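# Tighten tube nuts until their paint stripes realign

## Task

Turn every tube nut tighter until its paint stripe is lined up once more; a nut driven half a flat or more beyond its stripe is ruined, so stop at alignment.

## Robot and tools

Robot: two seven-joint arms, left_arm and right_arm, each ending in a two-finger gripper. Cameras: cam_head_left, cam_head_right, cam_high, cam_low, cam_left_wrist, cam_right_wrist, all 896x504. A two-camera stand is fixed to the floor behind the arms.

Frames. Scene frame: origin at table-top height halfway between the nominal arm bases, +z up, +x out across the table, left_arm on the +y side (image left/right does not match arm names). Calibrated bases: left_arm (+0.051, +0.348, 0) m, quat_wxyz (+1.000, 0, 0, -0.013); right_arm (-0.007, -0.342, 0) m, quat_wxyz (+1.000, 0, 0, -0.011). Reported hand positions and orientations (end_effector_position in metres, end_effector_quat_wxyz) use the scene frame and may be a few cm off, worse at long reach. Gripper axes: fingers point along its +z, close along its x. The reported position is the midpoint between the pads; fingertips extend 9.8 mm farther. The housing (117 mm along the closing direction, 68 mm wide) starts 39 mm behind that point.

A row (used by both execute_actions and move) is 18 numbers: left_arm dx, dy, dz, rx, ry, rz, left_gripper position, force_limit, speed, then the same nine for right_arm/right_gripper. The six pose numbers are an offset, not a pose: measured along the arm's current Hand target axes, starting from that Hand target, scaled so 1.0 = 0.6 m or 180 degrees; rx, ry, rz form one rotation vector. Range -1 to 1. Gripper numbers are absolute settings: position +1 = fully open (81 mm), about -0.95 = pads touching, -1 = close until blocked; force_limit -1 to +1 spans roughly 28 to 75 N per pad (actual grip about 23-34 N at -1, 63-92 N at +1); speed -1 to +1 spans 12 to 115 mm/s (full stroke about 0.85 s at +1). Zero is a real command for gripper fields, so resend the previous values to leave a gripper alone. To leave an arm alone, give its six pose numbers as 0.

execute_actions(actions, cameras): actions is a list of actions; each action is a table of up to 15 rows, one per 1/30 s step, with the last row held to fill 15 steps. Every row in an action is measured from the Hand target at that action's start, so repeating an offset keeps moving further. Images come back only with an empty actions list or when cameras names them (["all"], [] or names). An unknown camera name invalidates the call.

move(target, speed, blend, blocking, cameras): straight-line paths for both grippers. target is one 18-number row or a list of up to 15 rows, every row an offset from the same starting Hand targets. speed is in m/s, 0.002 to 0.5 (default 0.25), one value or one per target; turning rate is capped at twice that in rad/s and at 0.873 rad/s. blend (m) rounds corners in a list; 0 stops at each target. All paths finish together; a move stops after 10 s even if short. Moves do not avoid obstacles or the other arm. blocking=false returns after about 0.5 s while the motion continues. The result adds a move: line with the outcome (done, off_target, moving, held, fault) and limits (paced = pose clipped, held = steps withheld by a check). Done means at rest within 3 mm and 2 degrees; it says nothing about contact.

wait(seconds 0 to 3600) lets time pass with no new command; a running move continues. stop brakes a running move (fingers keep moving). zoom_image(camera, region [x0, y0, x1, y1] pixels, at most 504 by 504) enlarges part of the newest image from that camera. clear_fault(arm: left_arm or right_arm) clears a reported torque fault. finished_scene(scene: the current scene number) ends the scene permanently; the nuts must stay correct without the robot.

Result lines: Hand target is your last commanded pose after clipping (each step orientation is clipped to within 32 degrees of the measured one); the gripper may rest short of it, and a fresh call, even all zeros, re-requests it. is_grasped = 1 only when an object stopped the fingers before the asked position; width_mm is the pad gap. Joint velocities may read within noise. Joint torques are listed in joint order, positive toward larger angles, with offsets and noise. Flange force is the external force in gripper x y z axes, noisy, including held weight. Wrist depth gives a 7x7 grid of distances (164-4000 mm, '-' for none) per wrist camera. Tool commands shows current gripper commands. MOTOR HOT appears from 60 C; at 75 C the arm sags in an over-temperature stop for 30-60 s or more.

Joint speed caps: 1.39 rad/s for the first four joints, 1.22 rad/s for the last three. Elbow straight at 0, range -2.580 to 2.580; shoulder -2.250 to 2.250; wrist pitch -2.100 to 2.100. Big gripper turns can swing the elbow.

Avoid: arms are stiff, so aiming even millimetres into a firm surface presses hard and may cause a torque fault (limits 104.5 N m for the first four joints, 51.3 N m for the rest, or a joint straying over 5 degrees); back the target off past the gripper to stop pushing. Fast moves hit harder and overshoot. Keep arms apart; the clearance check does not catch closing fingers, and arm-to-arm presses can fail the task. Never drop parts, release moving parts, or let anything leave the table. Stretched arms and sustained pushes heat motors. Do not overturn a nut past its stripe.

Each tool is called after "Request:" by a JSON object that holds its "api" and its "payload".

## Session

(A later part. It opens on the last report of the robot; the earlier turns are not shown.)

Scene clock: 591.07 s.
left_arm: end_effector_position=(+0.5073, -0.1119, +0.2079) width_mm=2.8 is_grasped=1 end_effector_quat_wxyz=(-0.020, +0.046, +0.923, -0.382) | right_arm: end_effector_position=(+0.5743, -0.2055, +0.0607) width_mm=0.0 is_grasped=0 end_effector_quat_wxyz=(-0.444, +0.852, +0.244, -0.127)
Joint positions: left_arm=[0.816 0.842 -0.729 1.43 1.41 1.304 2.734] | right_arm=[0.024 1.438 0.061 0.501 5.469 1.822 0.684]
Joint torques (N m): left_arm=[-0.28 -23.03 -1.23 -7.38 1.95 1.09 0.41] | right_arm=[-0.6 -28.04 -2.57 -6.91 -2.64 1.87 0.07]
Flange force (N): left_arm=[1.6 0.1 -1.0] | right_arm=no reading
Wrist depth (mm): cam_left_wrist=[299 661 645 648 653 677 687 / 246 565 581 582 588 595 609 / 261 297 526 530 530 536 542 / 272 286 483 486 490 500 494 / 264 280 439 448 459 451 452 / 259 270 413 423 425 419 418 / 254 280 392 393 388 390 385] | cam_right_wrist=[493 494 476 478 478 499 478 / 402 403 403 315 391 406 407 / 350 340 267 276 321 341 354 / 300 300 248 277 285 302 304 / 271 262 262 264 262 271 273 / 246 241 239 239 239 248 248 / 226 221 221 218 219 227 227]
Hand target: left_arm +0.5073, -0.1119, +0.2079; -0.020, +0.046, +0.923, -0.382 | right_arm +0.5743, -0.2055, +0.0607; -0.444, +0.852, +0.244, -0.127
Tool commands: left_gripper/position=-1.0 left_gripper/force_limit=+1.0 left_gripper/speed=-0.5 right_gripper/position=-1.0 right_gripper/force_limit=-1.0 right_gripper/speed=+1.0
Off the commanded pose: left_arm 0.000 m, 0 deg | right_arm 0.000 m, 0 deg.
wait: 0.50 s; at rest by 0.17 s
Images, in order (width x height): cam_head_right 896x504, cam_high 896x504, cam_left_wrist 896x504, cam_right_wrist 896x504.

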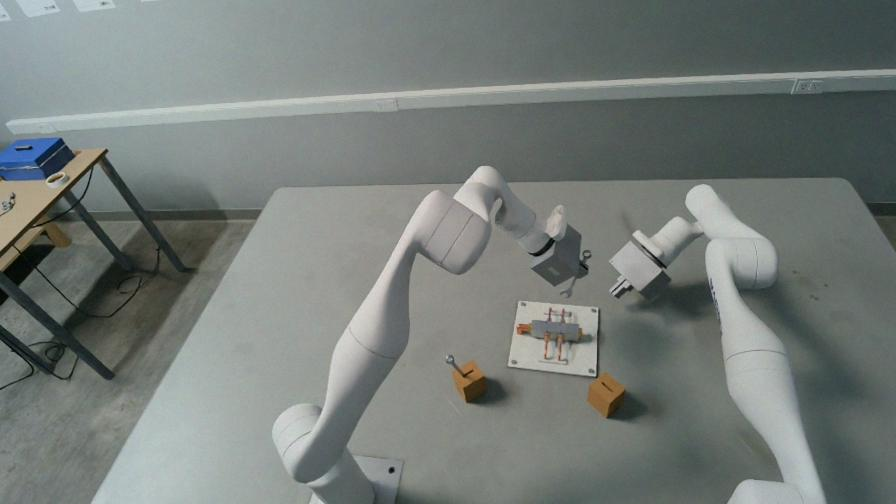

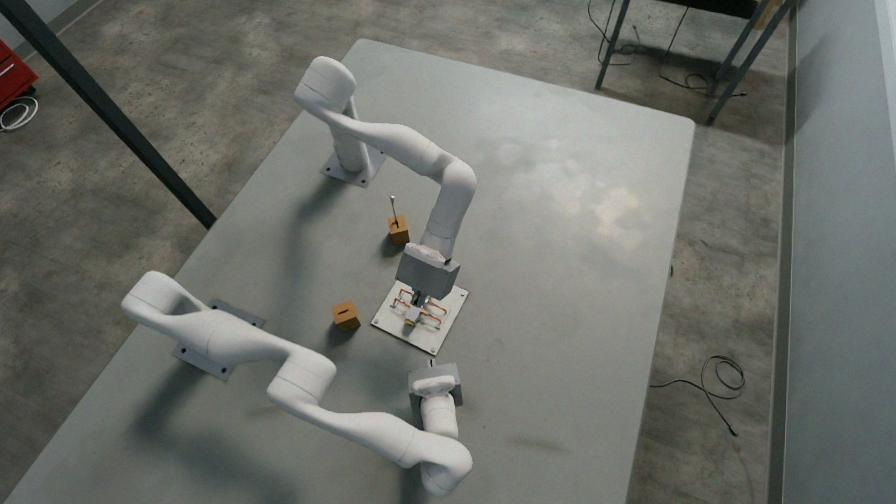

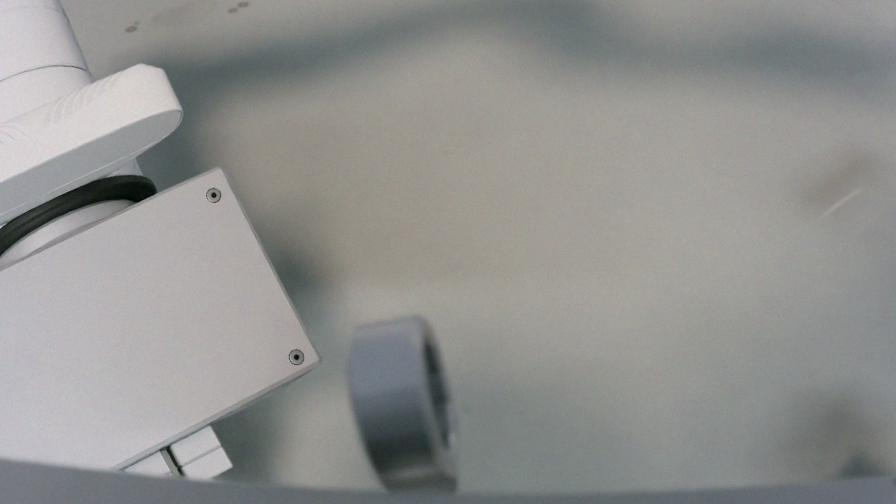

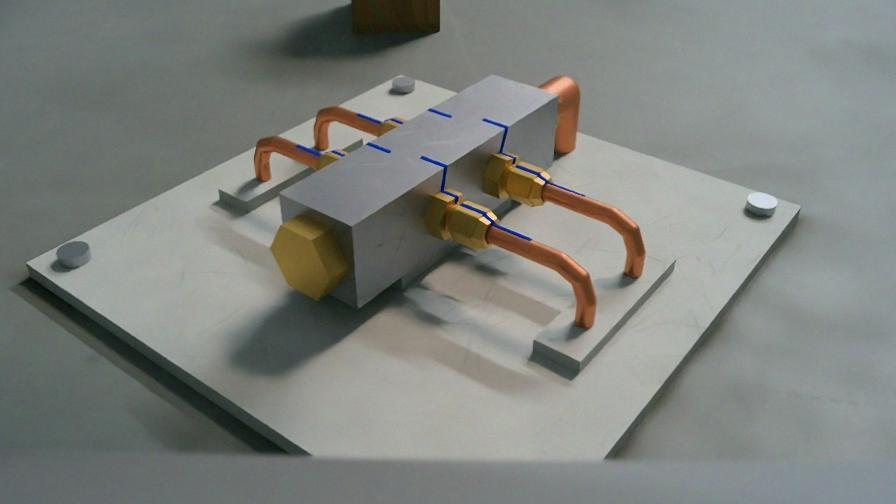

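Request:
{"api": "move", "payload": {"target": [0.12,0.125,-0.24,0,0,0,-1,1,-0.5,0,0,0,0,0,0,-1,-1,1], "speed": 0.2}}

Request:
{"api": "move", "payload": {"target": [0,0,0,0,0,0,-1,1,-0.5,-0.0057,-0.2237,0.1177,-0.3056,0,0,-1,-1,1], "speed": 0.2}}

Request:
{"api": "wait", "payload": {"seconds": 0.9, "cameras": ["cam_right_wrist","cam_high"]}}

Scene clock: 596.57 s.
left_arm: end_effector_position=(+0.4512, +0.0493, +0.2569) width_mm=2.8 is_grasped=1 end_effector_quat_wxyz=(-0.020, +0.046, +0.923, -0.382) | right_arm: end_effector_position=(+0.5743, -0.2055, +0.0607) width_mm=0.0 is_grasped=0 end_effector_quat_wxyz=(-0.444, +0.852, +0.244, -0.127)
Joint positions: left_arm=[0.705 0.59 -0.853 1.774 1.223 1.444 2.471] | right_arm=[0.024 1.438 0.061 0.501 5.469 1.822 0.684]
Joint torques (N m): left_arm=[-0.13 -17.22 -0.8 -6.68 1.63 1.7 0.4] | right_arm=[-0.6 -28.04 -2.59 -6.92 -2.63 1.89 0.08]
Flange force (N): left_arm=[1.8 0.1 -0.9] | right_arm=no reading
Wrist depth (mm): cam_left_wrist=[393 740 741 747 752 774 780 / 419 441 667 670 672 692 696 / 407 435 604 610 609 630 631 / 417 550 564 569 561 574 577 / 507 502 520 524 527 429 519 / 470 482 482 485 486 425 479 / 430 439 442 444 438 441 441] | cam_right_wrist=[494 494 477 478 499 499 480 / 401 404 403 315 391 407 407 / 350 338 267 276 320 341 354 / 300 299 248 276 285 302 303 / 271 263 263 263 263 270 273 / 246 240 239 239 240 248 248 / 226 221 221 219 219 227 227]
Hand target: left_arm +0.4513, +0.0493, +0.2569; -0.020, +0.046, +0.923, -0.382 | right_arm +0.5743, -0.2055, +0.0607; -0.444, +0.852, +0.244, -0.127
Off the commanded pose: left_arm 0.000 m, 0 deg | right_arm 0.000 m, 0 deg.
move: done

Scene clock: 599.53 s.
left_arm: end_effector_position=(+0.4513, +0.0493, +0.2569) width_mm=2.8 is_grasped=1 end_effector_quat_wxyz=(-0.020, +0.046, +0.923, -0.382) | right_arm: end_effector_position=(+0.5000, -0.0930, +0.1304) width_mm=0.0 is_grasped=0 end_effector_quat_wxyz=(-0.001, +0.961, +0.275, +0.000)
Joint positions: left_arm=[0.705 0.59 -0.853 1.774 1.223 1.444 2.471] | right_arm=[-0.768 0.819 0.465 1.35 5.897 1.061 0.338]
Joint torques (N m): left_arm=[-0.21 -17.29 -0.84 -6.71 1.7 1.69 0.39] | right_arm=[-0.87 -22.12 2.29 -7.31 -0.53 0.17 0.06]
Flange force (N): left_arm=[1.9 0.0 -0.9] | right_arm=[1.6 1.6 -1.0]
Wrist depth (mm): cam_left_wrist=[176 177 193 742 754 774 787 / 189 186 196 201 674 690 698 / 216 182 181 189 612 627 630 / 207 168 178 194 561 571 573 / 198 169 263 505 525 428 521 / 229 233 467 477 486 425 479 / 433 248 436 443 437 439 441] | cam_right_wrist=[258 258 251 251 251 256 257 / 258 252 251 251 213 250 256 / 258 246 252 213 213 251 251 / 252 252 227 213 251 251 250 / 252 251 213 213 251 251 256 / 252 252 213 223 251 251 257 / 258 252 213 252 246 251 257]
Hand target: left_arm +0.4513, +0.0493, +0.2569; -0.020, +0.046, +0.923, -0.382 | right_arm +0.5000, -0.0930, +0.1303; -0.001, +0.961, +0.275, +0.000
Off the commanded pose: left_arm 0.000 m, 0 deg | right_arm 0.000 m, 0 deg.
move: done

Scene clock: 600.43 s.
left_arm: end_effector_position=(+0.4513, +0.0493, +0.2569) width_mm=2.8 is_grasped=1 end_effector_quat_wxyz=(-0.020, +0.046, +0.923, -0.382) | right_arm: end_effector_position=(+0.5000, -0.0930, +0.1303) width_mm=0.0 is_grasped=0 end_effector_quat_wxyz=(-0.001, +0.961, +0.275, +0.000)
Joint positions: left_arm=[0.705 0.59 -0.853 1.774 1.223 1.444 2.471] | right_arm=[-0.768 0.819 0.465 1.35 5.898 1.061 0.338]
Joint torques (N m): left_arm=[-0.18 -17.28 -0.88 -6.7 1.62 1.68 0.42] | right_arm=[-0.55 -22.37 2.31 -7.32 -0.54 0.15 0.06]
Flange force (N): left_arm=[1.8 0.2 -0.8] | right_arm=[1.9 1.0 -0.8]
Wrist depth (mm): cam_left_wrist=[176 177 193 753 755 779 784 / 189 187 196 196 675 694 699 / 216 182 181 189 610 626 631 / 207 168 177 194 560 571 576 / 200 170 267 504 525 426 521 / 229 233 467 477 486 425 482 / 432 247 435 444 438 439 442] | cam_right_wrist=[258 257 251 250 251 256 256 / 258 252 251 251 212 250 256 / 258 246 251 213 213 250 250 / 252 252 227 213 251 251 250 / 252 252 213 213 228 251 256 / 252 252 213 223 251 251 256 / 258 252 213 251 246 251 256]
Hand target: left_arm +0.4513, +0.0493, +0.2569; -0.020, +0.046, +0.923, -0.382 | right_arm +0.5000, -0.0930, +0.1303; -0.001, +0.961, +0.275, +0.000
Tool commands: left_gripper/position=-1.0 left_gripper/force_limit=+1.0 left_gripper/speed=-0.5 right_gripper/position=-1.0 right_gripper/force_limit=-1.0 right_gripper/speed=+1.0
Off the commanded pose: left_arm 0.000 m, 0 deg | right_arm 0.000 m, 0 deg.
wait: 0.90 s; at rest by 0.17 s
Images, in order (width x height): cam_high 896x504, cam_right_wrist 896x504.

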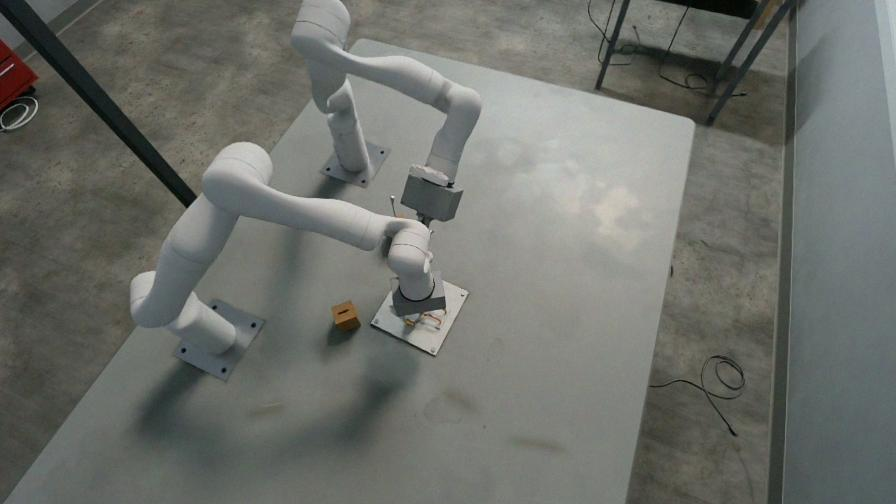

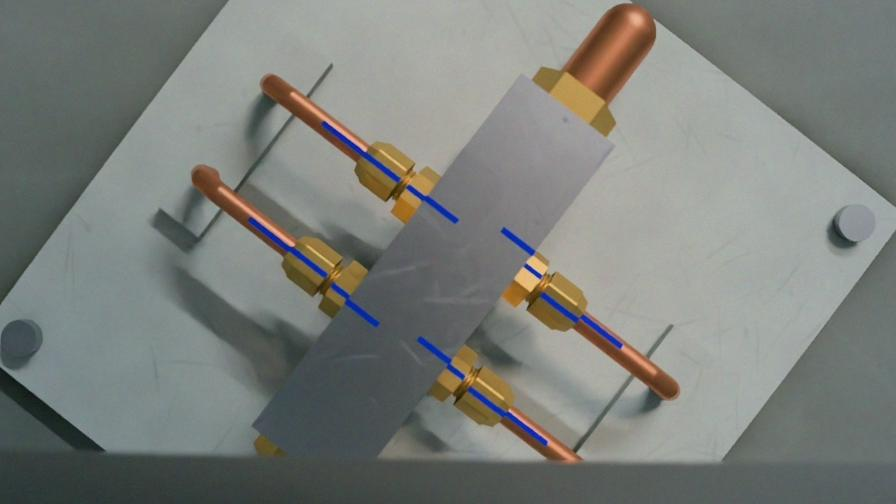

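Request:
{"api": "zoom_image", "payload": {"camera": "cam_right_wrist", "region": [400, 320, 580, 460]}}

Request:
{"api": "zoom_image", "payload": {"camera": "cam_right_wrist", "region": [480, 210, 660, 360]}}

Request:
{"api": "zoom_image", "payload": {"camera": "cam_right_wrist", "region": [230, 200, 400, 340]}}

Request:
{"api": "zoom_image", "payload": {"camera": "cam_right_wrist", "region": [300, 100, 480, 240]}}

Scaled by 2.800 from the camera's image (finer frame: 1280x720).

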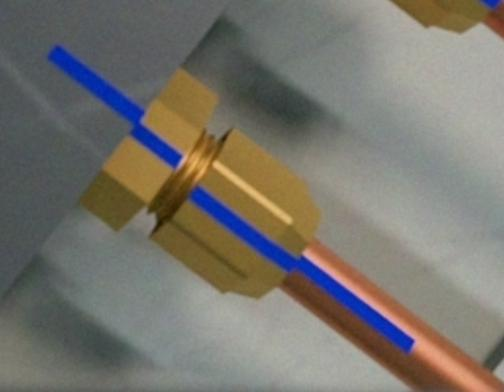

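Scaled by 2.800 from the camera's image (finer frame: 1280x720).

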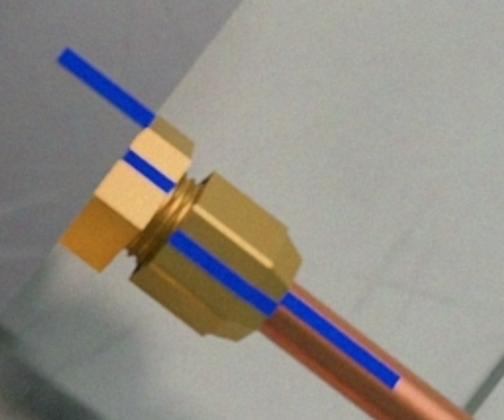

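Scaled by 2.965 from the camera's image (finer frame: 1280x720).

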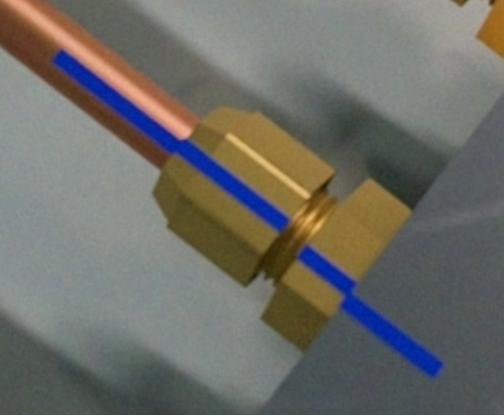

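Scaled by 2.800 from the camera's image (finer frame: 1280x720).

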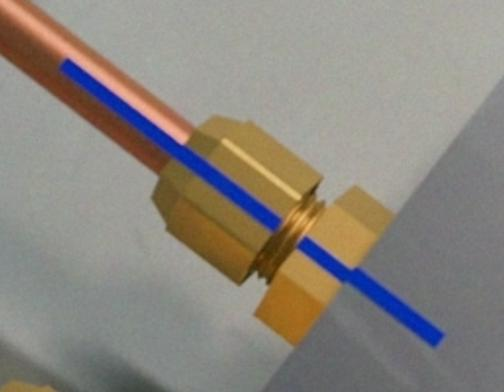

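Request:
{"api": "zoom_image", "payload": {"camera": "cam_right_wrist", "region": [495, 220, 615, 350]}}

Request:
{"api": "zoom_image", "payload": {"camera": "cam_right_wrist", "region": [410, 330, 530, 460]}}

Scaled by 3.877 from the camera's image (finer frame: 1280x720).

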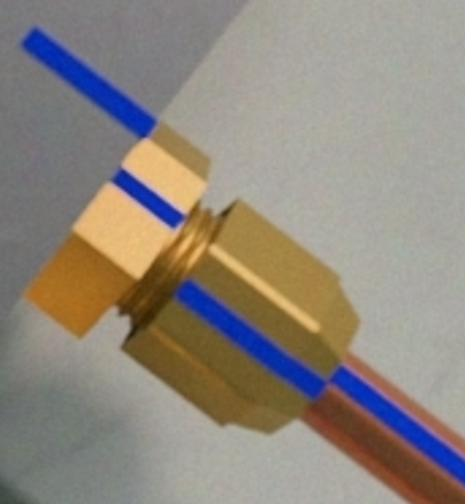

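Scaled by 3.877 from the camera's image (finer frame: 1280x720).

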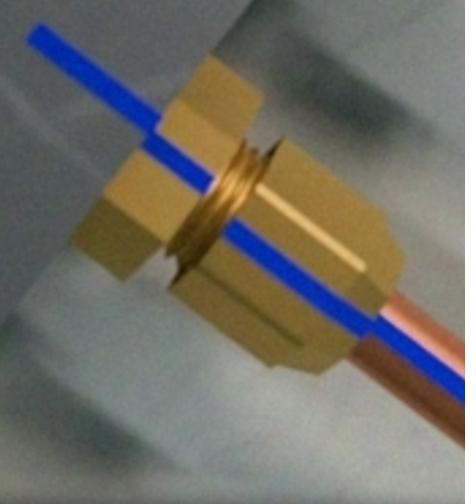

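Request:
{"api": "zoom_image", "payload": {"camera": "cam_right_wrist", "region": [340, 120, 450, 240]}}

Request:
{"api": "zoom_image", "payload": {"camera": "cam_right_wrist", "region": [265, 215, 375, 335]}}

Scaled by 4.200 from the camera's image (finer frame: 1280x720).

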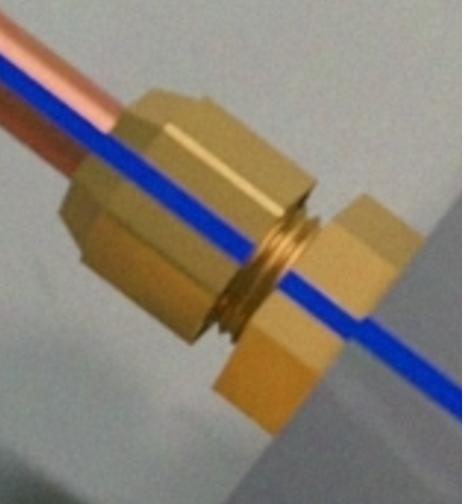

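Scaled by 4.200 from the camera's image (finer frame: 1280x720).

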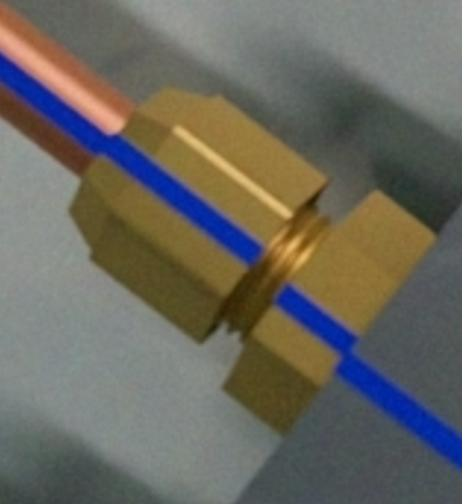

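Request:
{"api": "move", "payload": {"target": [0,0,0,0,0,0,-1,1,-0.5,0.0057,0.2247,0.1155,0.3056,0,0,-1,-1,1], "speed": 0.2}}

Request:
{"api": "move", "payload": {"target": [[-0.1082,-0.0889,0.2528,-0.0333,0,0,-1,1,-0.5,0,0,0,0,0,0,-1,-1,1],[-0.1082,-0.0342,0.3153,-0.0333,0,0,-1,1,-0.5,0,0,0,0,0,0,-1,-1,1]], "speed": [0.2,0.1]}}

Request:
{"api": "wait", "payload": {"seconds": 0.8, "cameras": ["cam_right_wrist"]}}

Request:
{"api": "zoom_image", "payload": {"camera": "cam_right_wrist", "region": [420, 90, 580, 210]}}

Scene clock: 613.53 s.
left_arm: end_effector_position=(+0.4513, +0.0493, +0.2569) width_mm=2.8 is_grasped=1 end_effector_quat_wxyz=(-0.020, +0.046, +0.923, -0.382) | right_arm: end_effector_position=(+0.5742, -0.2055, +0.0609) width_mm=0.0 is_grasped=0 end_effector_quat_wxyz=(-0.444, +0.852, +0.244, -0.127)
Joint positions: left_arm=[0.705 0.59 -0.853 1.774 1.223 1.444 2.471] | right_arm=[0.024 1.438 0.061 0.501 5.469 1.823 0.684]
Joint torques (N m): left_arm=[-0.18 -17.27 -0.83 -6.71 1.64 1.67 0.38] | right_arm=[-0.62 -28.07 -2.55 -6.93 -2.67 1.9 0.06]
Flange force (N): left_arm=[1.8 0.0 -0.9] | right_arm=no reading
Wrist depth (mm): cam_left_wrist=[393 736 748 742 749 776 786 / 420 442 663 672 673 694 693 / 407 436 607 608 612 627 627 / 416 552 566 567 562 575 575 / 508 503 522 525 525 427 518 / 471 481 483 485 486 426 480 / 433 441 443 444 437 440 441] | cam_right_wrist=[493 496 477 476 499 500 481 / 403 403 403 316 391 407 406 / 350 339 267 276 320 341 353 / 300 300 249 276 285 302 304 / 271 263 263 263 263 271 273 / 246 244 239 239 239 248 248 / 226 226 222 219 219 227 227]
Hand target: left_arm +0.4513, +0.0493, +0.2569; -0.020, +0.046, +0.923, -0.382 | right_arm +0.5742, -0.2055, +0.0608; -0.444, +0.852, +0.244, -0.127
Off the commanded pose: left_arm 0.000 m, 0 deg | right_arm 0.000 m, 0 deg.
move: done

Scene clock: 615.53 s.
left_arm: end_effector_position=(+0.5008, -0.1046, +0.1375) width_mm=2.8 is_grasped=1 end_effector_quat_wxyz=(-0.017, +0.047, +0.942, -0.333) | right_arm: end_effector_position=(+0.5742, -0.2055, +0.0608) width_mm=0.0 is_grasped=0 end_effector_quat_wxyz=(-0.444, +0.852, +0.244, -0.127)
Joint positions: left_arm=[0.851 0.923 -0.73 1.471 1.406 1.217 2.683] | right_arm=[0.024 1.438 0.061 0.501 5.469 1.823 0.684]
Joint torques (N m): left_arm=[-0.28 -23.33 -1.64 -6.67 1.59 1.15 0.39] | right_arm=[-0.6 -28.03 -2.56 -6.91 -2.63 1.88 0.06]
Flange force (N): left_arm=[1.3 0.0 -1.1] | right_arm=no reading
Wrist depth (mm): cam_left_wrist=[224 233 446 447 450 454 467 / 222 232 413 412 415 414 420 / 217 230 375 382 384 385 385 / 232 348 356 356 356 359 354 / 237 326 332 333 334 335 336 / 305 237 313 313 315 315 312 / 289 290 295 295 293 297 294] | cam_right_wrist=[493 496 476 475 477 500 478 / 402 403 404 297 390 405 407 / 350 340 267 268 320 341 353 / 300 300 249 276 285 302 304 / 271 262 263 263 263 270 273 / 247 244 239 239 239 248 248 / 226 226 222 219 219 227 227]
Hand target: left_arm +0.5008, -0.1046, +0.1375; -0.017, +0.047, +0.942, -0.333 | right_arm +0.5742, -0.2055, +0.0608; -0.444, +0.852, +0.244, -0.127
Off the commanded pose: left_arm 0.000 m, 0 deg | right_arm 0.000 m, 0 deg.
move: done

Scene clock: 616.33 s.
left_arm: end_effector_position=(+0.5008, -0.1046, +0.1375) width_mm=2.8 is_grasped=1 end_effector_quat_wxyz=(-0.017, +0.047, +0.942, -0.333) | right_arm: end_effector_position=(+0.5742, -0.2055, +0.0608) width_mm=0.0 is_grasped=0 end_effector_quat_wxyz=(-0.444, +0.852, +0.244, -0.127)
Joint positions: left_arm=[0.851 0.923 -0.73 1.471 1.406 1.217 2.683] | right_arm=[0.024 1.438 0.061 0.501 5.469 1.823 0.684]
Joint torques (N m): left_arm=[-0.22 -23.34 -1.78 -6.7 1.61 1.1 0.4] | right_arm=[-0.61 -27.99 -2.59 -6.87 -2.68 1.87 0.06]
Flange force (N): left_arm=[1.2 0.2 -1.1] | right_arm=no reading
Wrist depth (mm): cam_left_wrist=[224 234 447 451 451 455 466 / 221 232 412 412 416 415 421 / 217 229 375 383 383 386 387 / 232 349 354 356 357 358 354 / 237 325 333 333 334 335 335 / 306 237 312 313 314 314 312 / 289 289 295 295 292 295 294] | cam_right_wrist=[494 496 476 475 477 499 477 / 401 404 404 296 391 406 406 / 350 339 267 268 320 341 354 / 300 300 250 276 285 302 304 / 271 263 263 263 263 271 273 / 247 244 239 239 239 248 248 / 225 226 221 219 219 227 227]
Hand target: left_arm +0.5008, -0.1046, +0.1375; -0.017, +0.047, +0.942, -0.333 | right_arm +0.5742, -0.2055, +0.0608; -0.444, +0.852, +0.244, -0.127
Tool commands: left_gripper/position=-1.0 left_gripper/force_limit=+1.0 left_gripper/speed=-0.5 right_gripper/position=-1.0 right_gripper/force_limit=-1.0 right_gripper/speed=+1.0
Off the commanded pose: left_arm 0.000 m, 0 deg | right_arm 0.000 m, 0 deg.
wait: 0.80 s; at rest by 0.17 s

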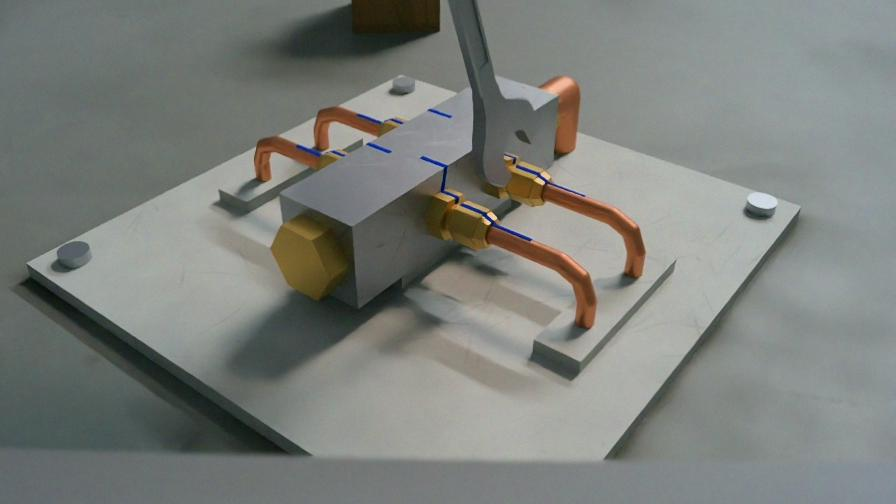

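Scaled by 3.150 from the camera's image (finer frame: 1280x720).

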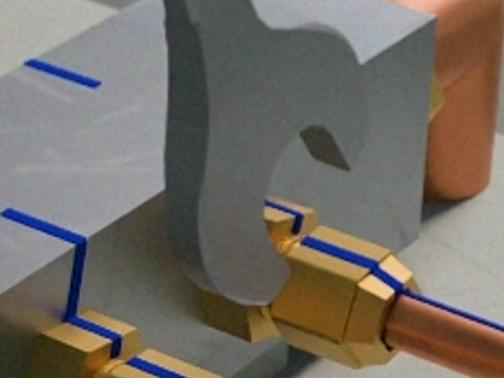

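Request:
{"api": "move", "payload": {"target": [0,0.0308,0.0072,0,0,0,-1,1,-0.5,0,0,0,0,0,0,-1,-1,1], "speed": 0.06}}

Request:
{"api": "wait", "payload": {"seconds": 0.8, "cameras": ["cam_right_wrist"]}}

Request:
{"api": "zoom_image", "payload": {"camera": "cam_right_wrist", "region": [440, 100, 580, 220]}}

Scene clock: 618.63 s.
left_arm: end_effector_position=(+0.5020, -0.0930, +0.1225) width_mm=2.8 is_grasped=1 end_effector_quat_wxyz=(-0.017, +0.047, +0.942, -0.333) | right_arm: end_effector_position=(+0.5742, -0.2055, +0.0608) width_mm=0.0 is_grasped=0 end_effector_quat_wxyz=(-0.444, +0.852, +0.244, -0.127)
Joint positions: left_arm=[0.832 0.94 -0.723 1.498 1.425 1.213 2.63] | right_arm=[0.024 1.438 0.061 0.501 5.469 1.823 0.684]
Joint torques (N m): left_arm=[-0.2 -23.14 -1.64 -6.38 1.56 1.2 0.35] | right_arm=[-0.58 -28 -2.53 -6.92 -2.67 1.89 0.07]
Flange force (N): left_arm=[1.1 -0.1 -1.4] | right_arm=no reading
Wrist depth (mm): cam_left_wrist=[217 228 423 422 426 429 441 / 215 227 382 390 392 387 395 / 228 347 360 361 364 363 366 / 230 329 336 337 338 339 340 / 308 304 314 310 315 316 319 / 290 294 296 296 297 294 295 / 273 273 279 279 281 278 278] | cam_right_wrist=[495 496 474 475 478 498 478 / 402 402 404 308 391 407 407 / 349 339 267 271 285 341 354 / 300 300 249 276 285 302 304 / 271 263 263 263 263 271 274 / 246 244 239 239 239 248 248 / 226 226 221 219 219 226 227]
Hand target: left_arm +0.5020, -0.0930, +0.1225; -0.017, +0.047, +0.942, -0.333 | right_arm +0.5742, -0.2055, +0.0608; -0.444, +0.852, +0.244, -0.127
Off the commanded pose: left_arm 0.000 m, 0 deg | right_arm 0.000 m, 0 deg.
move: done

Scene clock: 619.43 s.
left_arm: end_effector_position=(+0.5020, -0.0930, +0.1225) width_mm=2.8 is_grasped=1 end_effector_quat_wxyz=(-0.017, +0.047, +0.942, -0.333) | right_arm: end_effector_position=(+0.5742, -0.2055, +0.0608) width_mm=0.0 is_grasped=0 end_effector_quat_wxyz=(-0.444, +0.852, +0.244, -0.127)
Joint positions: left_arm=[0.831 0.94 -0.723 1.498 1.425 1.213 2.63] | right_arm=[0.024 1.438 0.061 0.501 5.469 1.823 0.684]
Joint torques (N m): left_arm=[-0.2 -23.26 -1.66 -6.41 1.52 1.18 0.4] | right_arm=[-0.61 -28.01 -2.57 -6.88 -2.67 1.89 0.08]
Flange force (N): left_arm=[1.1 0.2 -1.2] | right_arm=no reading
Wrist depth (mm): cam_left_wrist=[217 228 423 423 427 428 440 / 214 227 381 391 391 387 396 / 228 348 359 362 363 364 366 / 231 329 336 336 336 339 340 / 307 304 314 311 317 317 318 / 290 294 296 296 298 294 295 / 273 273 279 278 280 277 277] | cam_right_wrist=[494 493 475 477 477 499 480 / 403 402 404 308 391 407 407 / 350 340 267 271 285 340 353 / 300 299 250 276 285 302 304 / 271 263 262 263 263 271 273 / 246 244 239 239 240 248 248 / 226 226 221 219 219 227 227]
Hand target: left_arm +0.5020, -0.0930, +0.1225; -0.017, +0.047, +0.942, -0.333 | right_arm +0.5742, -0.2055, +0.0608; -0.444, +0.852, +0.244, -0.127
Tool commands: left_gripper/position=-1.0 left_gripper/force_limit=+1.0 left_gripper/speed=-0.5 right_gripper/position=-1.0 right_gripper/force_limit=-1.0 right_gripper/speed=+1.0
Off the commanded pose: left_arm 0.000 m, 0 deg | right_arm 0.000 m, 0 deg.
wait: 0.80 s; at rest by 0.17 s

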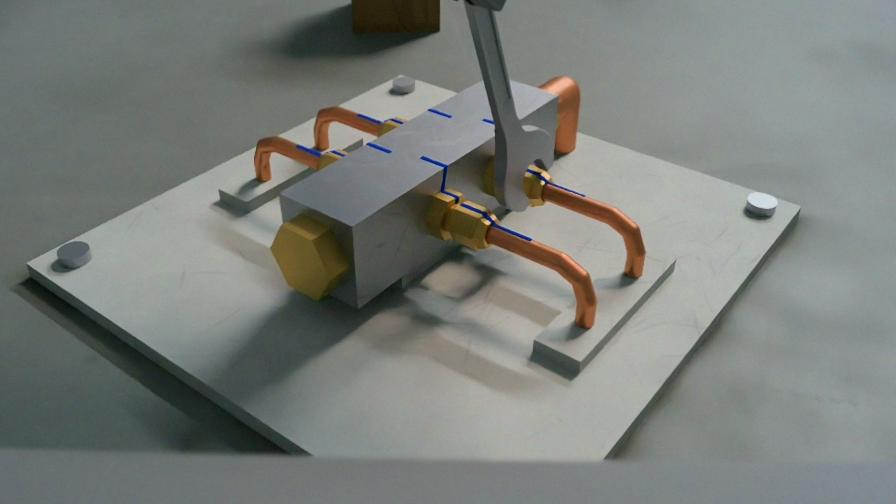

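Scaled by 3.600 from the camera's image (finer frame: 1280x720).

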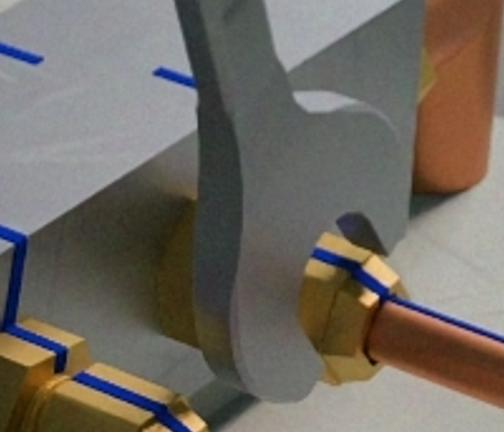

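Request:
{"api": "move", "payload": {"target": [0,0.0065,0.0015,0,0,0,-1,1,-0.5,0,0,0,0,0,0,-1,-1,1], "speed": 0.04}}

Request:
{"api": "move", "payload": {"target": [0,0.0032,0.0008,0,0,0,-1,1,-0.5,0,0,0,0,0,0,-1,-1,1], "speed": 0.03, "cameras": ["cam_right_wrist"]}}

Request:
{"api": "zoom_image", "payload": {"camera": "cam_right_wrist", "region": [440, 100, 580, 220]}}

Scene clock: 620.33 s.
left_arm: end_effector_position=(+0.5022, -0.0906, +0.1193) width_mm=2.8 is_grasped=1 end_effector_quat_wxyz=(-0.017, +0.047, +0.942, -0.333) | right_arm: end_effector_position=(+0.5742, -0.2055, +0.0608) width_mm=0.0 is_grasped=0 end_effector_quat_wxyz=(-0.444, +0.852, +0.244, -0.127)
Joint positions: left_arm=[0.827 0.943 -0.721 1.504 1.428 1.213 2.619] | right_arm=[0.024 1.438 0.061 0.501 5.469 1.823 0.684]
Joint torques (N m): left_arm=[1.19 -22.64 -0.35 -6.76 2.06 1.6 0.42] | right_arm=[-0.62 -27.99 -2.58 -6.92 -2.66 1.89 0.06]
Flange force (N): left_arm=[1.6 1.4 -4.4] | right_arm=no reading
Wrist depth (mm): cam_left_wrist=[216 226 408 417 422 423 434 / 213 239 378 386 380 389 391 / 229 342 355 357 359 360 361 / 234 325 331 332 333 335 336 / 303 300 309 306 311 313 313 / 286 291 292 291 293 294 291 / 268 270 275 275 276 274 274] | cam_right_wrist=[493 495 476 457 476 500 480 / 402 403 403 308 391 406 407 / 350 339 267 271 285 342 354 / 300 300 249 276 285 301 305 / 271 262 262 263 263 270 273 / 246 244 239 240 240 248 248 / 226 226 222 219 219 227 227]
Hand target: left_arm +0.5022, -0.0906, +0.1194; -0.017, +0.047, +0.942, -0.333 | right_arm +0.5742, -0.2055, +0.0608; -0.444, +0.852, +0.244, -0.127
Off the commanded pose: left_arm 0.000 m, 0 deg | right_arm 0.000 m, 0 deg.
move: done

Scene clock: 620.83 s.
left_arm: end_effector_position=(+0.5023, -0.0894, +0.1178) width_mm=2.8 is_grasped=1 end_effector_quat_wxyz=(-0.017, +0.047, +0.942, -0.333) | right_arm: end_effector_position=(+0.5742, -0.2055, +0.0608) width_mm=0.0 is_grasped=0 end_effector_quat_wxyz=(-0.444, +0.852, +0.244, -0.127)
Joint positions: left_arm=[0.825 0.945 -0.72 1.506 1.43 1.212 2.614] | right_arm=[0.024 1.438 0.061 0.501 5.469 1.823 0.684]
Joint torques (N m): left_arm=[0.91 -22.18 -0.44 -6.41 1.87 1.48 0.39] | right_arm=[-0.59 -27.99 -2.56 -6.9 -2.66 1.87 0.07]
Flange force (N): left_arm=[1.4 0.4 -4.6] | right_arm=no reading
Wrist depth (mm): cam_left_wrist=[216 226 408 415 418 420 433 / 212 247 375 383 379 387 389 / 228 346 353 355 357 358 360 / 316 323 330 330 332 332 334 / 302 298 308 310 311 311 312 / 284 290 286 290 292 292 289 / 268 268 274 274 274 272 273] | cam_right_wrist=[494 495 475 455 476 500 479 / 403 405 404 308 391 406 407 / 350 339 268 271 285 342 354 / 299 300 249 276 285 302 304 / 271 262 263 263 263 271 273 / 246 244 239 239 239 248 248 / 226 226 222 219 219 227 227]
Hand target: left_arm +0.5023, -0.0894, +0.1178; -0.017, +0.047, +0.942, -0.333 | right_arm +0.5742, -0.2055, +0.0608; -0.444, +0.852, +0.244, -0.127
Off the commanded pose: left_arm 0.000 m, 0 deg | right_arm 0.000 m, 0 deg.
move: done

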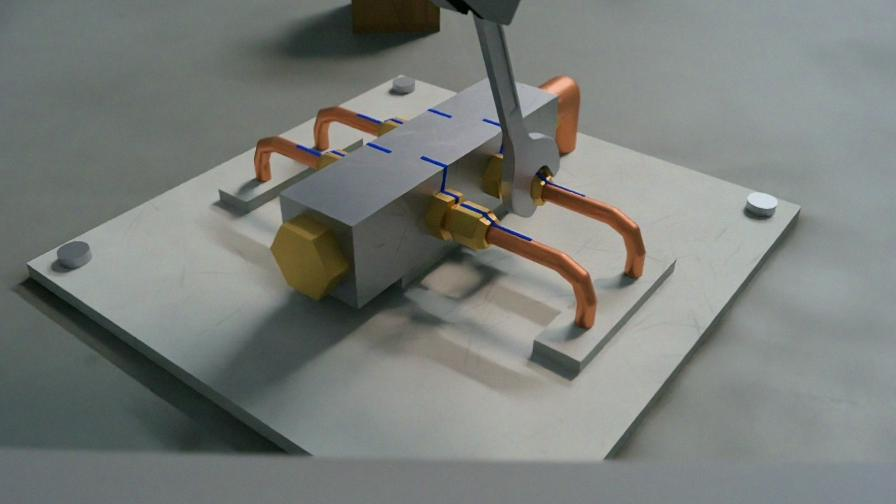

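Scaled by 3.600 from the camera's image (finer frame: 1280x720).

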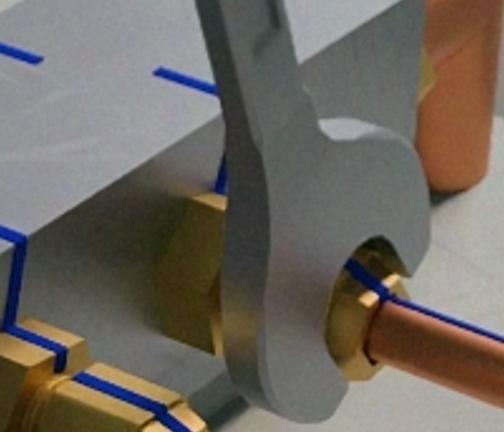

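Request:
{"api": "move", "payload": {"target": [0,0.0024,0.0006,0,0,0,-1,1,-0.5,0,0,0,0,0,0,-1,-1,1], "speed": 0.03}}

Request:
{"api": "move", "payload": {"target": [0,0.0016,0.0004,0,0,0,-1,1,-0.5,0,0,0,0,0,0,-1,-1,1], "speed": 0.03}}

Scene clock: 621.70 s.
left_arm: end_effector_position=(+0.5024, -0.0885, +0.1166) width_mm=2.8 is_grasped=1 end_effector_quat_wxyz=(-0.017, +0.047, +0.942, -0.333) | right_arm: end_effector_position=(+0.5742, -0.2055, +0.0608) width_mm=0.0 is_grasped=0 end_effector_quat_wxyz=(-0.444, +0.852, +0.244, -0.127)
Joint positions: left_arm=[0.824 0.947 -0.72 1.508 1.432 1.212 2.61] | right_arm=[0.024 1.438 0.061 0.501 5.469 1.823 0.684]
Joint torques (N m): left_arm=[0.89 -22.34 -0.56 -6.62 1.96 1.41 0.42] | right_arm=[-0.61 -28.02 -2.58 -6.87 -2.67 1.9 0.07]
Flange force (N): left_arm=[1.9 0.9 -4.6] | right_arm=no reading
Wrist depth (mm): cam_left_wrist=[215 226 414 414 416 417 429 / 212 255 374 381 377 385 387 / 229 345 352 353 354 355 358 / 315 322 328 330 330 331 332 / 300 297 307 308 309 310 311 / 283 288 285 288 290 287 288 / 266 267 273 273 273 271 271] | cam_right_wrist=[493 496 474 456 478 500 480 / 403 404 403 308 390 406 408 / 350 339 268 271 282 342 354 / 300 300 249 276 285 302 304 / 271 263 263 264 263 271 273 / 246 244 239 240 239 248 248 / 226 226 221 219 219 227 227]
Hand target: left_arm +0.5024, -0.0885, +0.1166; -0.017, +0.047, +0.942, -0.333 | right_arm +0.5742, -0.2055, +0.0608; -0.444, +0.852, +0.244, -0.127
Off the commanded pose: left_arm 0.000 m, 0 deg | right_arm 0.000 m, 0 deg.
move: done

Scene clock: 622.20 s.
left_arm: end_effector_position=(+0.5025, -0.0879, +0.1158) width_mm=2.8 is_grasped=1 end_effector_quat_wxyz=(-0.017, +0.047, +0.942, -0.333) | right_arm: end_effector_position=(+0.5742, -0.2055, +0.0608) width_mm=0.0 is_grasped=0 end_effector_quat_wxyz=(-0.444, +0.852, +0.244, -0.127)
Joint positions: left_arm=[0.823 0.948 -0.719 1.509 1.433 1.212 2.607] | right_arm=[0.024 1.438 0.061 0.501 5.469 1.823 0.684]
Joint torques (N m): left_arm=[0.89 -22.32 -0.51 -6.48 1.95 1.46 0.41] | right_arm=[-0.6 -28 -2.59 -6.9 -2.65 1.88 0.06]
Flange force (N): left_arm=[1.5 0.6 -4.5] | right_arm=no reading
Wrist depth (mm): cam_left_wrist=[214 225 411 414 416 416 429 / 212 259 374 381 375 383 387 / 229 337 351 352 353 356 356 / 313 320 327 328 328 330 331 / 299 300 305 308 308 308 309 / 282 286 284 288 290 287 288 / 265 268 271 272 272 269 270] | cam_right_wrist=[493 495 474 455 458 500 478 / 401 403 405 308 391 407 406 / 351 339 267 271 282 341 354 / 300 300 250 276 285 302 304 / 271 263 263 264 263 271 273 / 246 244 239 239 239 248 248 / 225 226 222 219 219 227 227]
Hand target: left_arm +0.5025, -0.0879, +0.1158; -0.017, +0.047, +0.942, -0.333 | right_arm +0.5742, -0.2055, +0.0608; -0.444, +0.852, +0.244, -0.127
Off the commanded pose: left_arm 0.000 m, 0 deg | right_arm 0.000 m, 0 deg.
move: done

Request:
{"api": "move", "payload": {"target": [[0,0.0013,0.0003,0,0,0,-1,1,-0.5,0,0,0,0,0,0,-1,-1,1],[0,0.0075,-0.011,0.0278,0,0,-1,1,-0.5,0,0,0,0,0,0,-1,-1,1],[0,0.0147,-0.0216,0.0556,0,0,-1,1,-0.5,0,0,0,0,0,0,-1,-1,1]], "speed": 0.035, "blend": 0.001, "cameras": ["cam_right_wrist"]}}

Request:
{"api": "zoom_image", "payload": {"camera": "cam_right_wrist", "region": [440, 100, 580, 220]}}

Scene clock: 625.80 s.
left_arm: end_effector_position=(+0.5040, -0.0730, +0.1203) width_mm=2.8 is_grasped=1 end_effector_quat_wxyz=(-0.021, +0.046, +0.909, -0.414) | right_arm: end_effector_position=(+0.5742, -0.2055, +0.0608) width_mm=0.0 is_grasped=0 end_effector_quat_wxyz=(-0.444, +0.852, +0.244, -0.127)
Joint positions: left_arm=[0.705 0.956 -0.645 1.591 1.56 1.301 2.404] | right_arm=[0.024 1.438 0.061 0.501 5.469 1.823 0.684]
Joint torques (N m): left_arm=[-23.1 -32.48 -18.55 1.06 -2.57 1.23 1.03] | right_arm=[-0.6 -28.01 -2.59 -6.91 -2.64 1.89 0.08]
Flange force (N): left_arm=[-7.1 -15.0 54.9] | right_arm=no reading
Wrist depth (mm): cam_left_wrist=[246 261 543 542 548 552 579 / 240 253 462 466 481 484 503 / 234 270 414 424 428 431 433 / 250 363 383 385 385 387 390 / 339 255 349 351 351 353 349 / 312 313 321 322 324 324 321 / 288 290 296 297 299 299 296] | cam_right_wrist=[494 496 477 476 477 499 479 / 402 404 404 308 391 406 407 / 350 339 268 276 282 341 353 / 300 300 249 276 285 302 304 / 271 263 263 263 263 271 273 / 246 244 239 239 239 248 248 / 226 226 222 219 219 227 227]
Hand target: left_arm +0.5040, -0.0730, +0.1203; -0.021, +0.045, +0.909, -0.414 | right_arm +0.5742, -0.2055, +0.0608; -0.444, +0.852, +0.244, -0.127
Off the commanded pose: left_arm 0.000 m, 0 deg | right_arm 0.000 m, 0 deg.
move: done; blend cut to 0.0004 m at target 1

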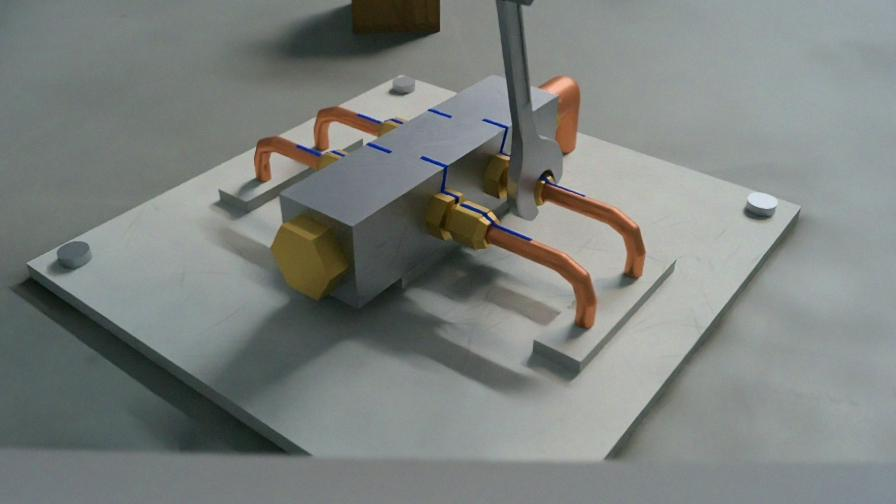

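Scaled by 3.600 from the camera's image (finer frame: 1280x720).

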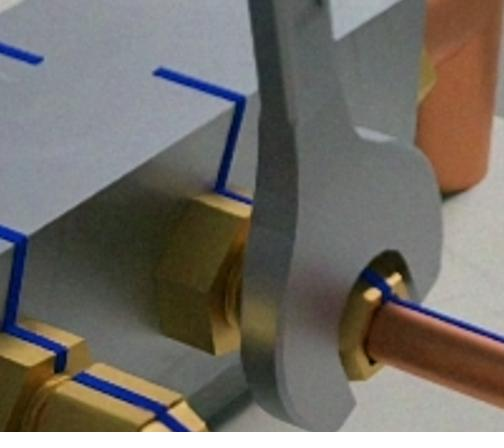

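Request:
{"api": "move", "payload": {"target": [[0,0.0062,-0.01125,0.0278,0,0,-1,1,-0.5,0,0,0,0,0,0,-1,-1,1],[0,0.01337,-0.0219,0.0556,0,0,-1,1,-0.5,0,0,0,0,0,0,-1,-1,1],[0,0.02145,-0.03188,0.0833,0,0,-1,1,-0.5,0,0,0,0,0,0,-1,-1,1]], "speed": 0.035, "blend": 0.001, "cameras": ["cam_right_wrist"]}}

Request:
{"api": "zoom_image", "payload": {"camera": "cam_right_wrist", "region": [440, 100, 580, 220]}}

Request:
{"api": "zoom_image", "payload": {"camera": "cam_right_wrist", "region": [510, 150, 570, 205]}}

Scene clock: 630.50 s.
left_arm: end_effector_position=(+0.5063, -0.0502, +0.1232) width_mm=2.8 is_grasped=1 end_effector_quat_wxyz=(-0.027, +0.042, +0.847, -0.529) | right_arm: end_effector_position=(+0.5742, -0.2055, +0.0608) width_mm=0.0 is_grasped=0 end_effector_quat_wxyz=(-0.444, +0.852, +0.244, -0.127)
Joint positions: left_arm=[0.529 1.031 -0.537 1.652 1.69 1.496 2.164] | right_arm=[0.024 1.438 0.061 0.501 5.469 1.823 0.684]
Joint torques (N m): left_arm=[-34.56 -18.07 -25.49 6.41 -4.55 -3.31 0.92] | right_arm=[-0.61 -28.02 -2.58 -6.92 -2.66 1.9 0.05]
Flange force (N): left_arm=[-5.0 -30.4 66.0] | right_arm=no reading
Wrist depth (mm): cam_left_wrist=[286 311 1962 2003 2015 2046 2053 / 298 321 894 844 913 917 942 / 282 303 659 665 709 713 718 / 268 290 545 573 553 581 584 / 274 295 464 468 486 473 474 / 375 280 416 418 424 410 413 / 345 337 369 369 362 364 355] | cam_right_wrist=[494 495 476 476 476 499 479 / 402 403 404 308 391 407 406 / 350 340 267 276 283 341 354 / 300 300 249 276 285 302 305 / 271 262 263 263 263 271 273 / 247 244 239 239 240 247 248 / 225 226 222 219 220 227 227]
Hand target: left_arm +0.5063, -0.0502, +0.1232; -0.027, +0.042, +0.847, -0.529 | right_arm +0.5742, -0.2055, +0.0608; -0.444, +0.852, +0.244, -0.127
Off the commanded pose: left_arm 0.000 m, 0 deg | right_arm 0.000 m, 0 deg.
move: done

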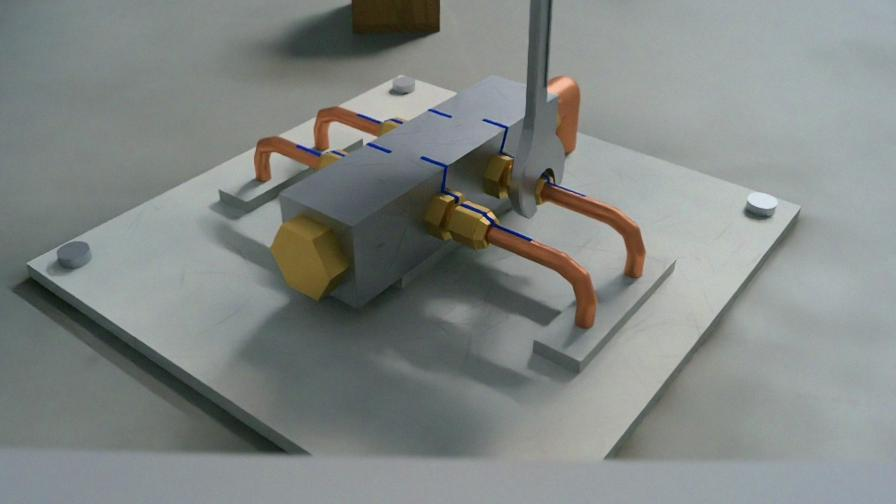

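Scaled by 3.600 from the camera's image (finer frame: 1280x720).

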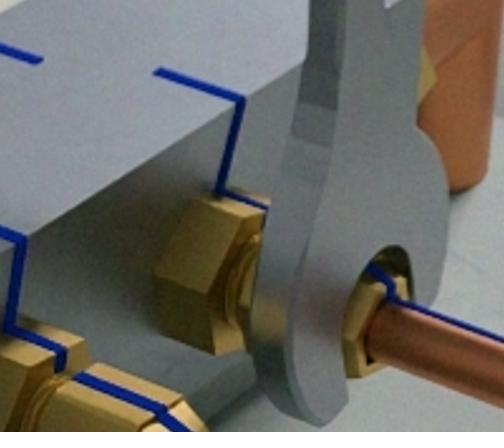

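Scaled by 8.400 from the camera's image (finer frame: 1280x720).

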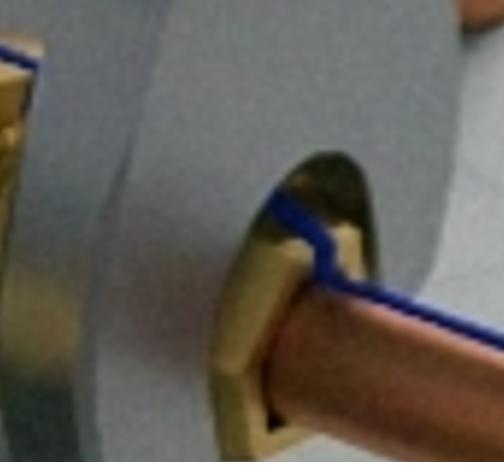

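Request:
{"api": "move", "payload": {"target": [[0,0.0062,-0.01125,0.0278,0,0,-1,1,-0.5,0,0,0,0,0,0,-1,-1,1],[0,0.01337,-0.0219,0.0556,0,0,-1,1,-0.5,0,0,0,0,0,0,-1,-1,1]], "speed": 0.035, "blend": 0.001, "cameras": ["cam_right_wrist"]}}

Request:
{"api": "zoom_image", "payload": {"camera": "cam_right_wrist", "region": [510, 150, 570, 205]}}

Scene clock: 633.73 s.
left_arm: end_effector_position=(+0.5078, -0.0350, +0.1217) width_mm=2.8 is_grasped=1 end_effector_quat_wxyz=(-0.031, +0.040, +0.798, -0.601) | right_arm: end_effector_position=(+0.5742, -0.2055, +0.0608) width_mm=0.0 is_grasped=0 end_effector_quat_wxyz=(-0.444, +0.852, +0.244, -0.127)
Joint positions: left_arm=[0.423 1.115 -0.464 1.65 1.739 1.639 2.044] | right_arm=[0.024 1.438 0.061 0.501 5.469 1.823 0.684]
Joint torques (N m): left_arm=[-40.04 -3.92 -30 9.23 -5.54 -8.05 0.78] | right_arm=[-0.61 -28.01 -2.62 -6.89 -2.67 1.89 0.06]
Flange force (N): left_arm=[-3.0 -46.2 72.2] | right_arm=no reading
Wrist depth (mm): cam_left_wrist=[394 1922 1973 1985 2028 2078 2066 / 306 334 2034 2040 2085 2085 2125 / 329 350 2034 2078 2125 2139 2160 / 304 327 817 825 897 911 925 / 284 309 595 670 678 683 652 / 293 304 512 538 542 522 522 / 381 293 448 433 436 438 440] | cam_right_wrist=[494 495 476 479 476 501 480 / 402 403 404 308 391 407 407 / 350 341 267 276 282 341 354 / 300 300 249 276 285 301 304 / 271 263 263 263 262 271 273 / 246 244 239 239 239 248 248 / 226 226 222 219 219 227 227]
Hand target: left_arm +0.5078, -0.0350, +0.1217; -0.031, +0.040, +0.798, -0.601 | right_arm +0.5742, -0.2055, +0.0608; -0.444, +0.852, +0.244, -0.127
Off the commanded pose: left_arm 0.000 m, 0 deg | right_arm 0.000 m, 0 deg.
move: done

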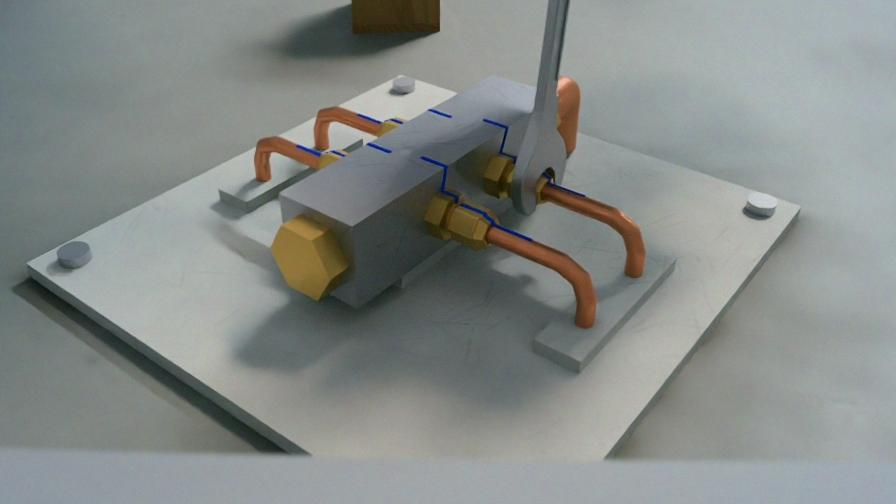

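Scaled by 8.400 from the camera's image (finer frame: 1280x720).

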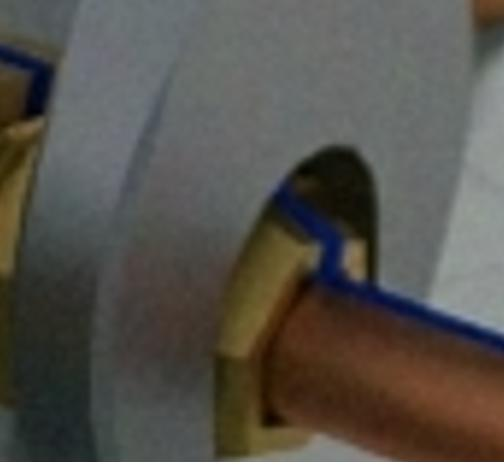

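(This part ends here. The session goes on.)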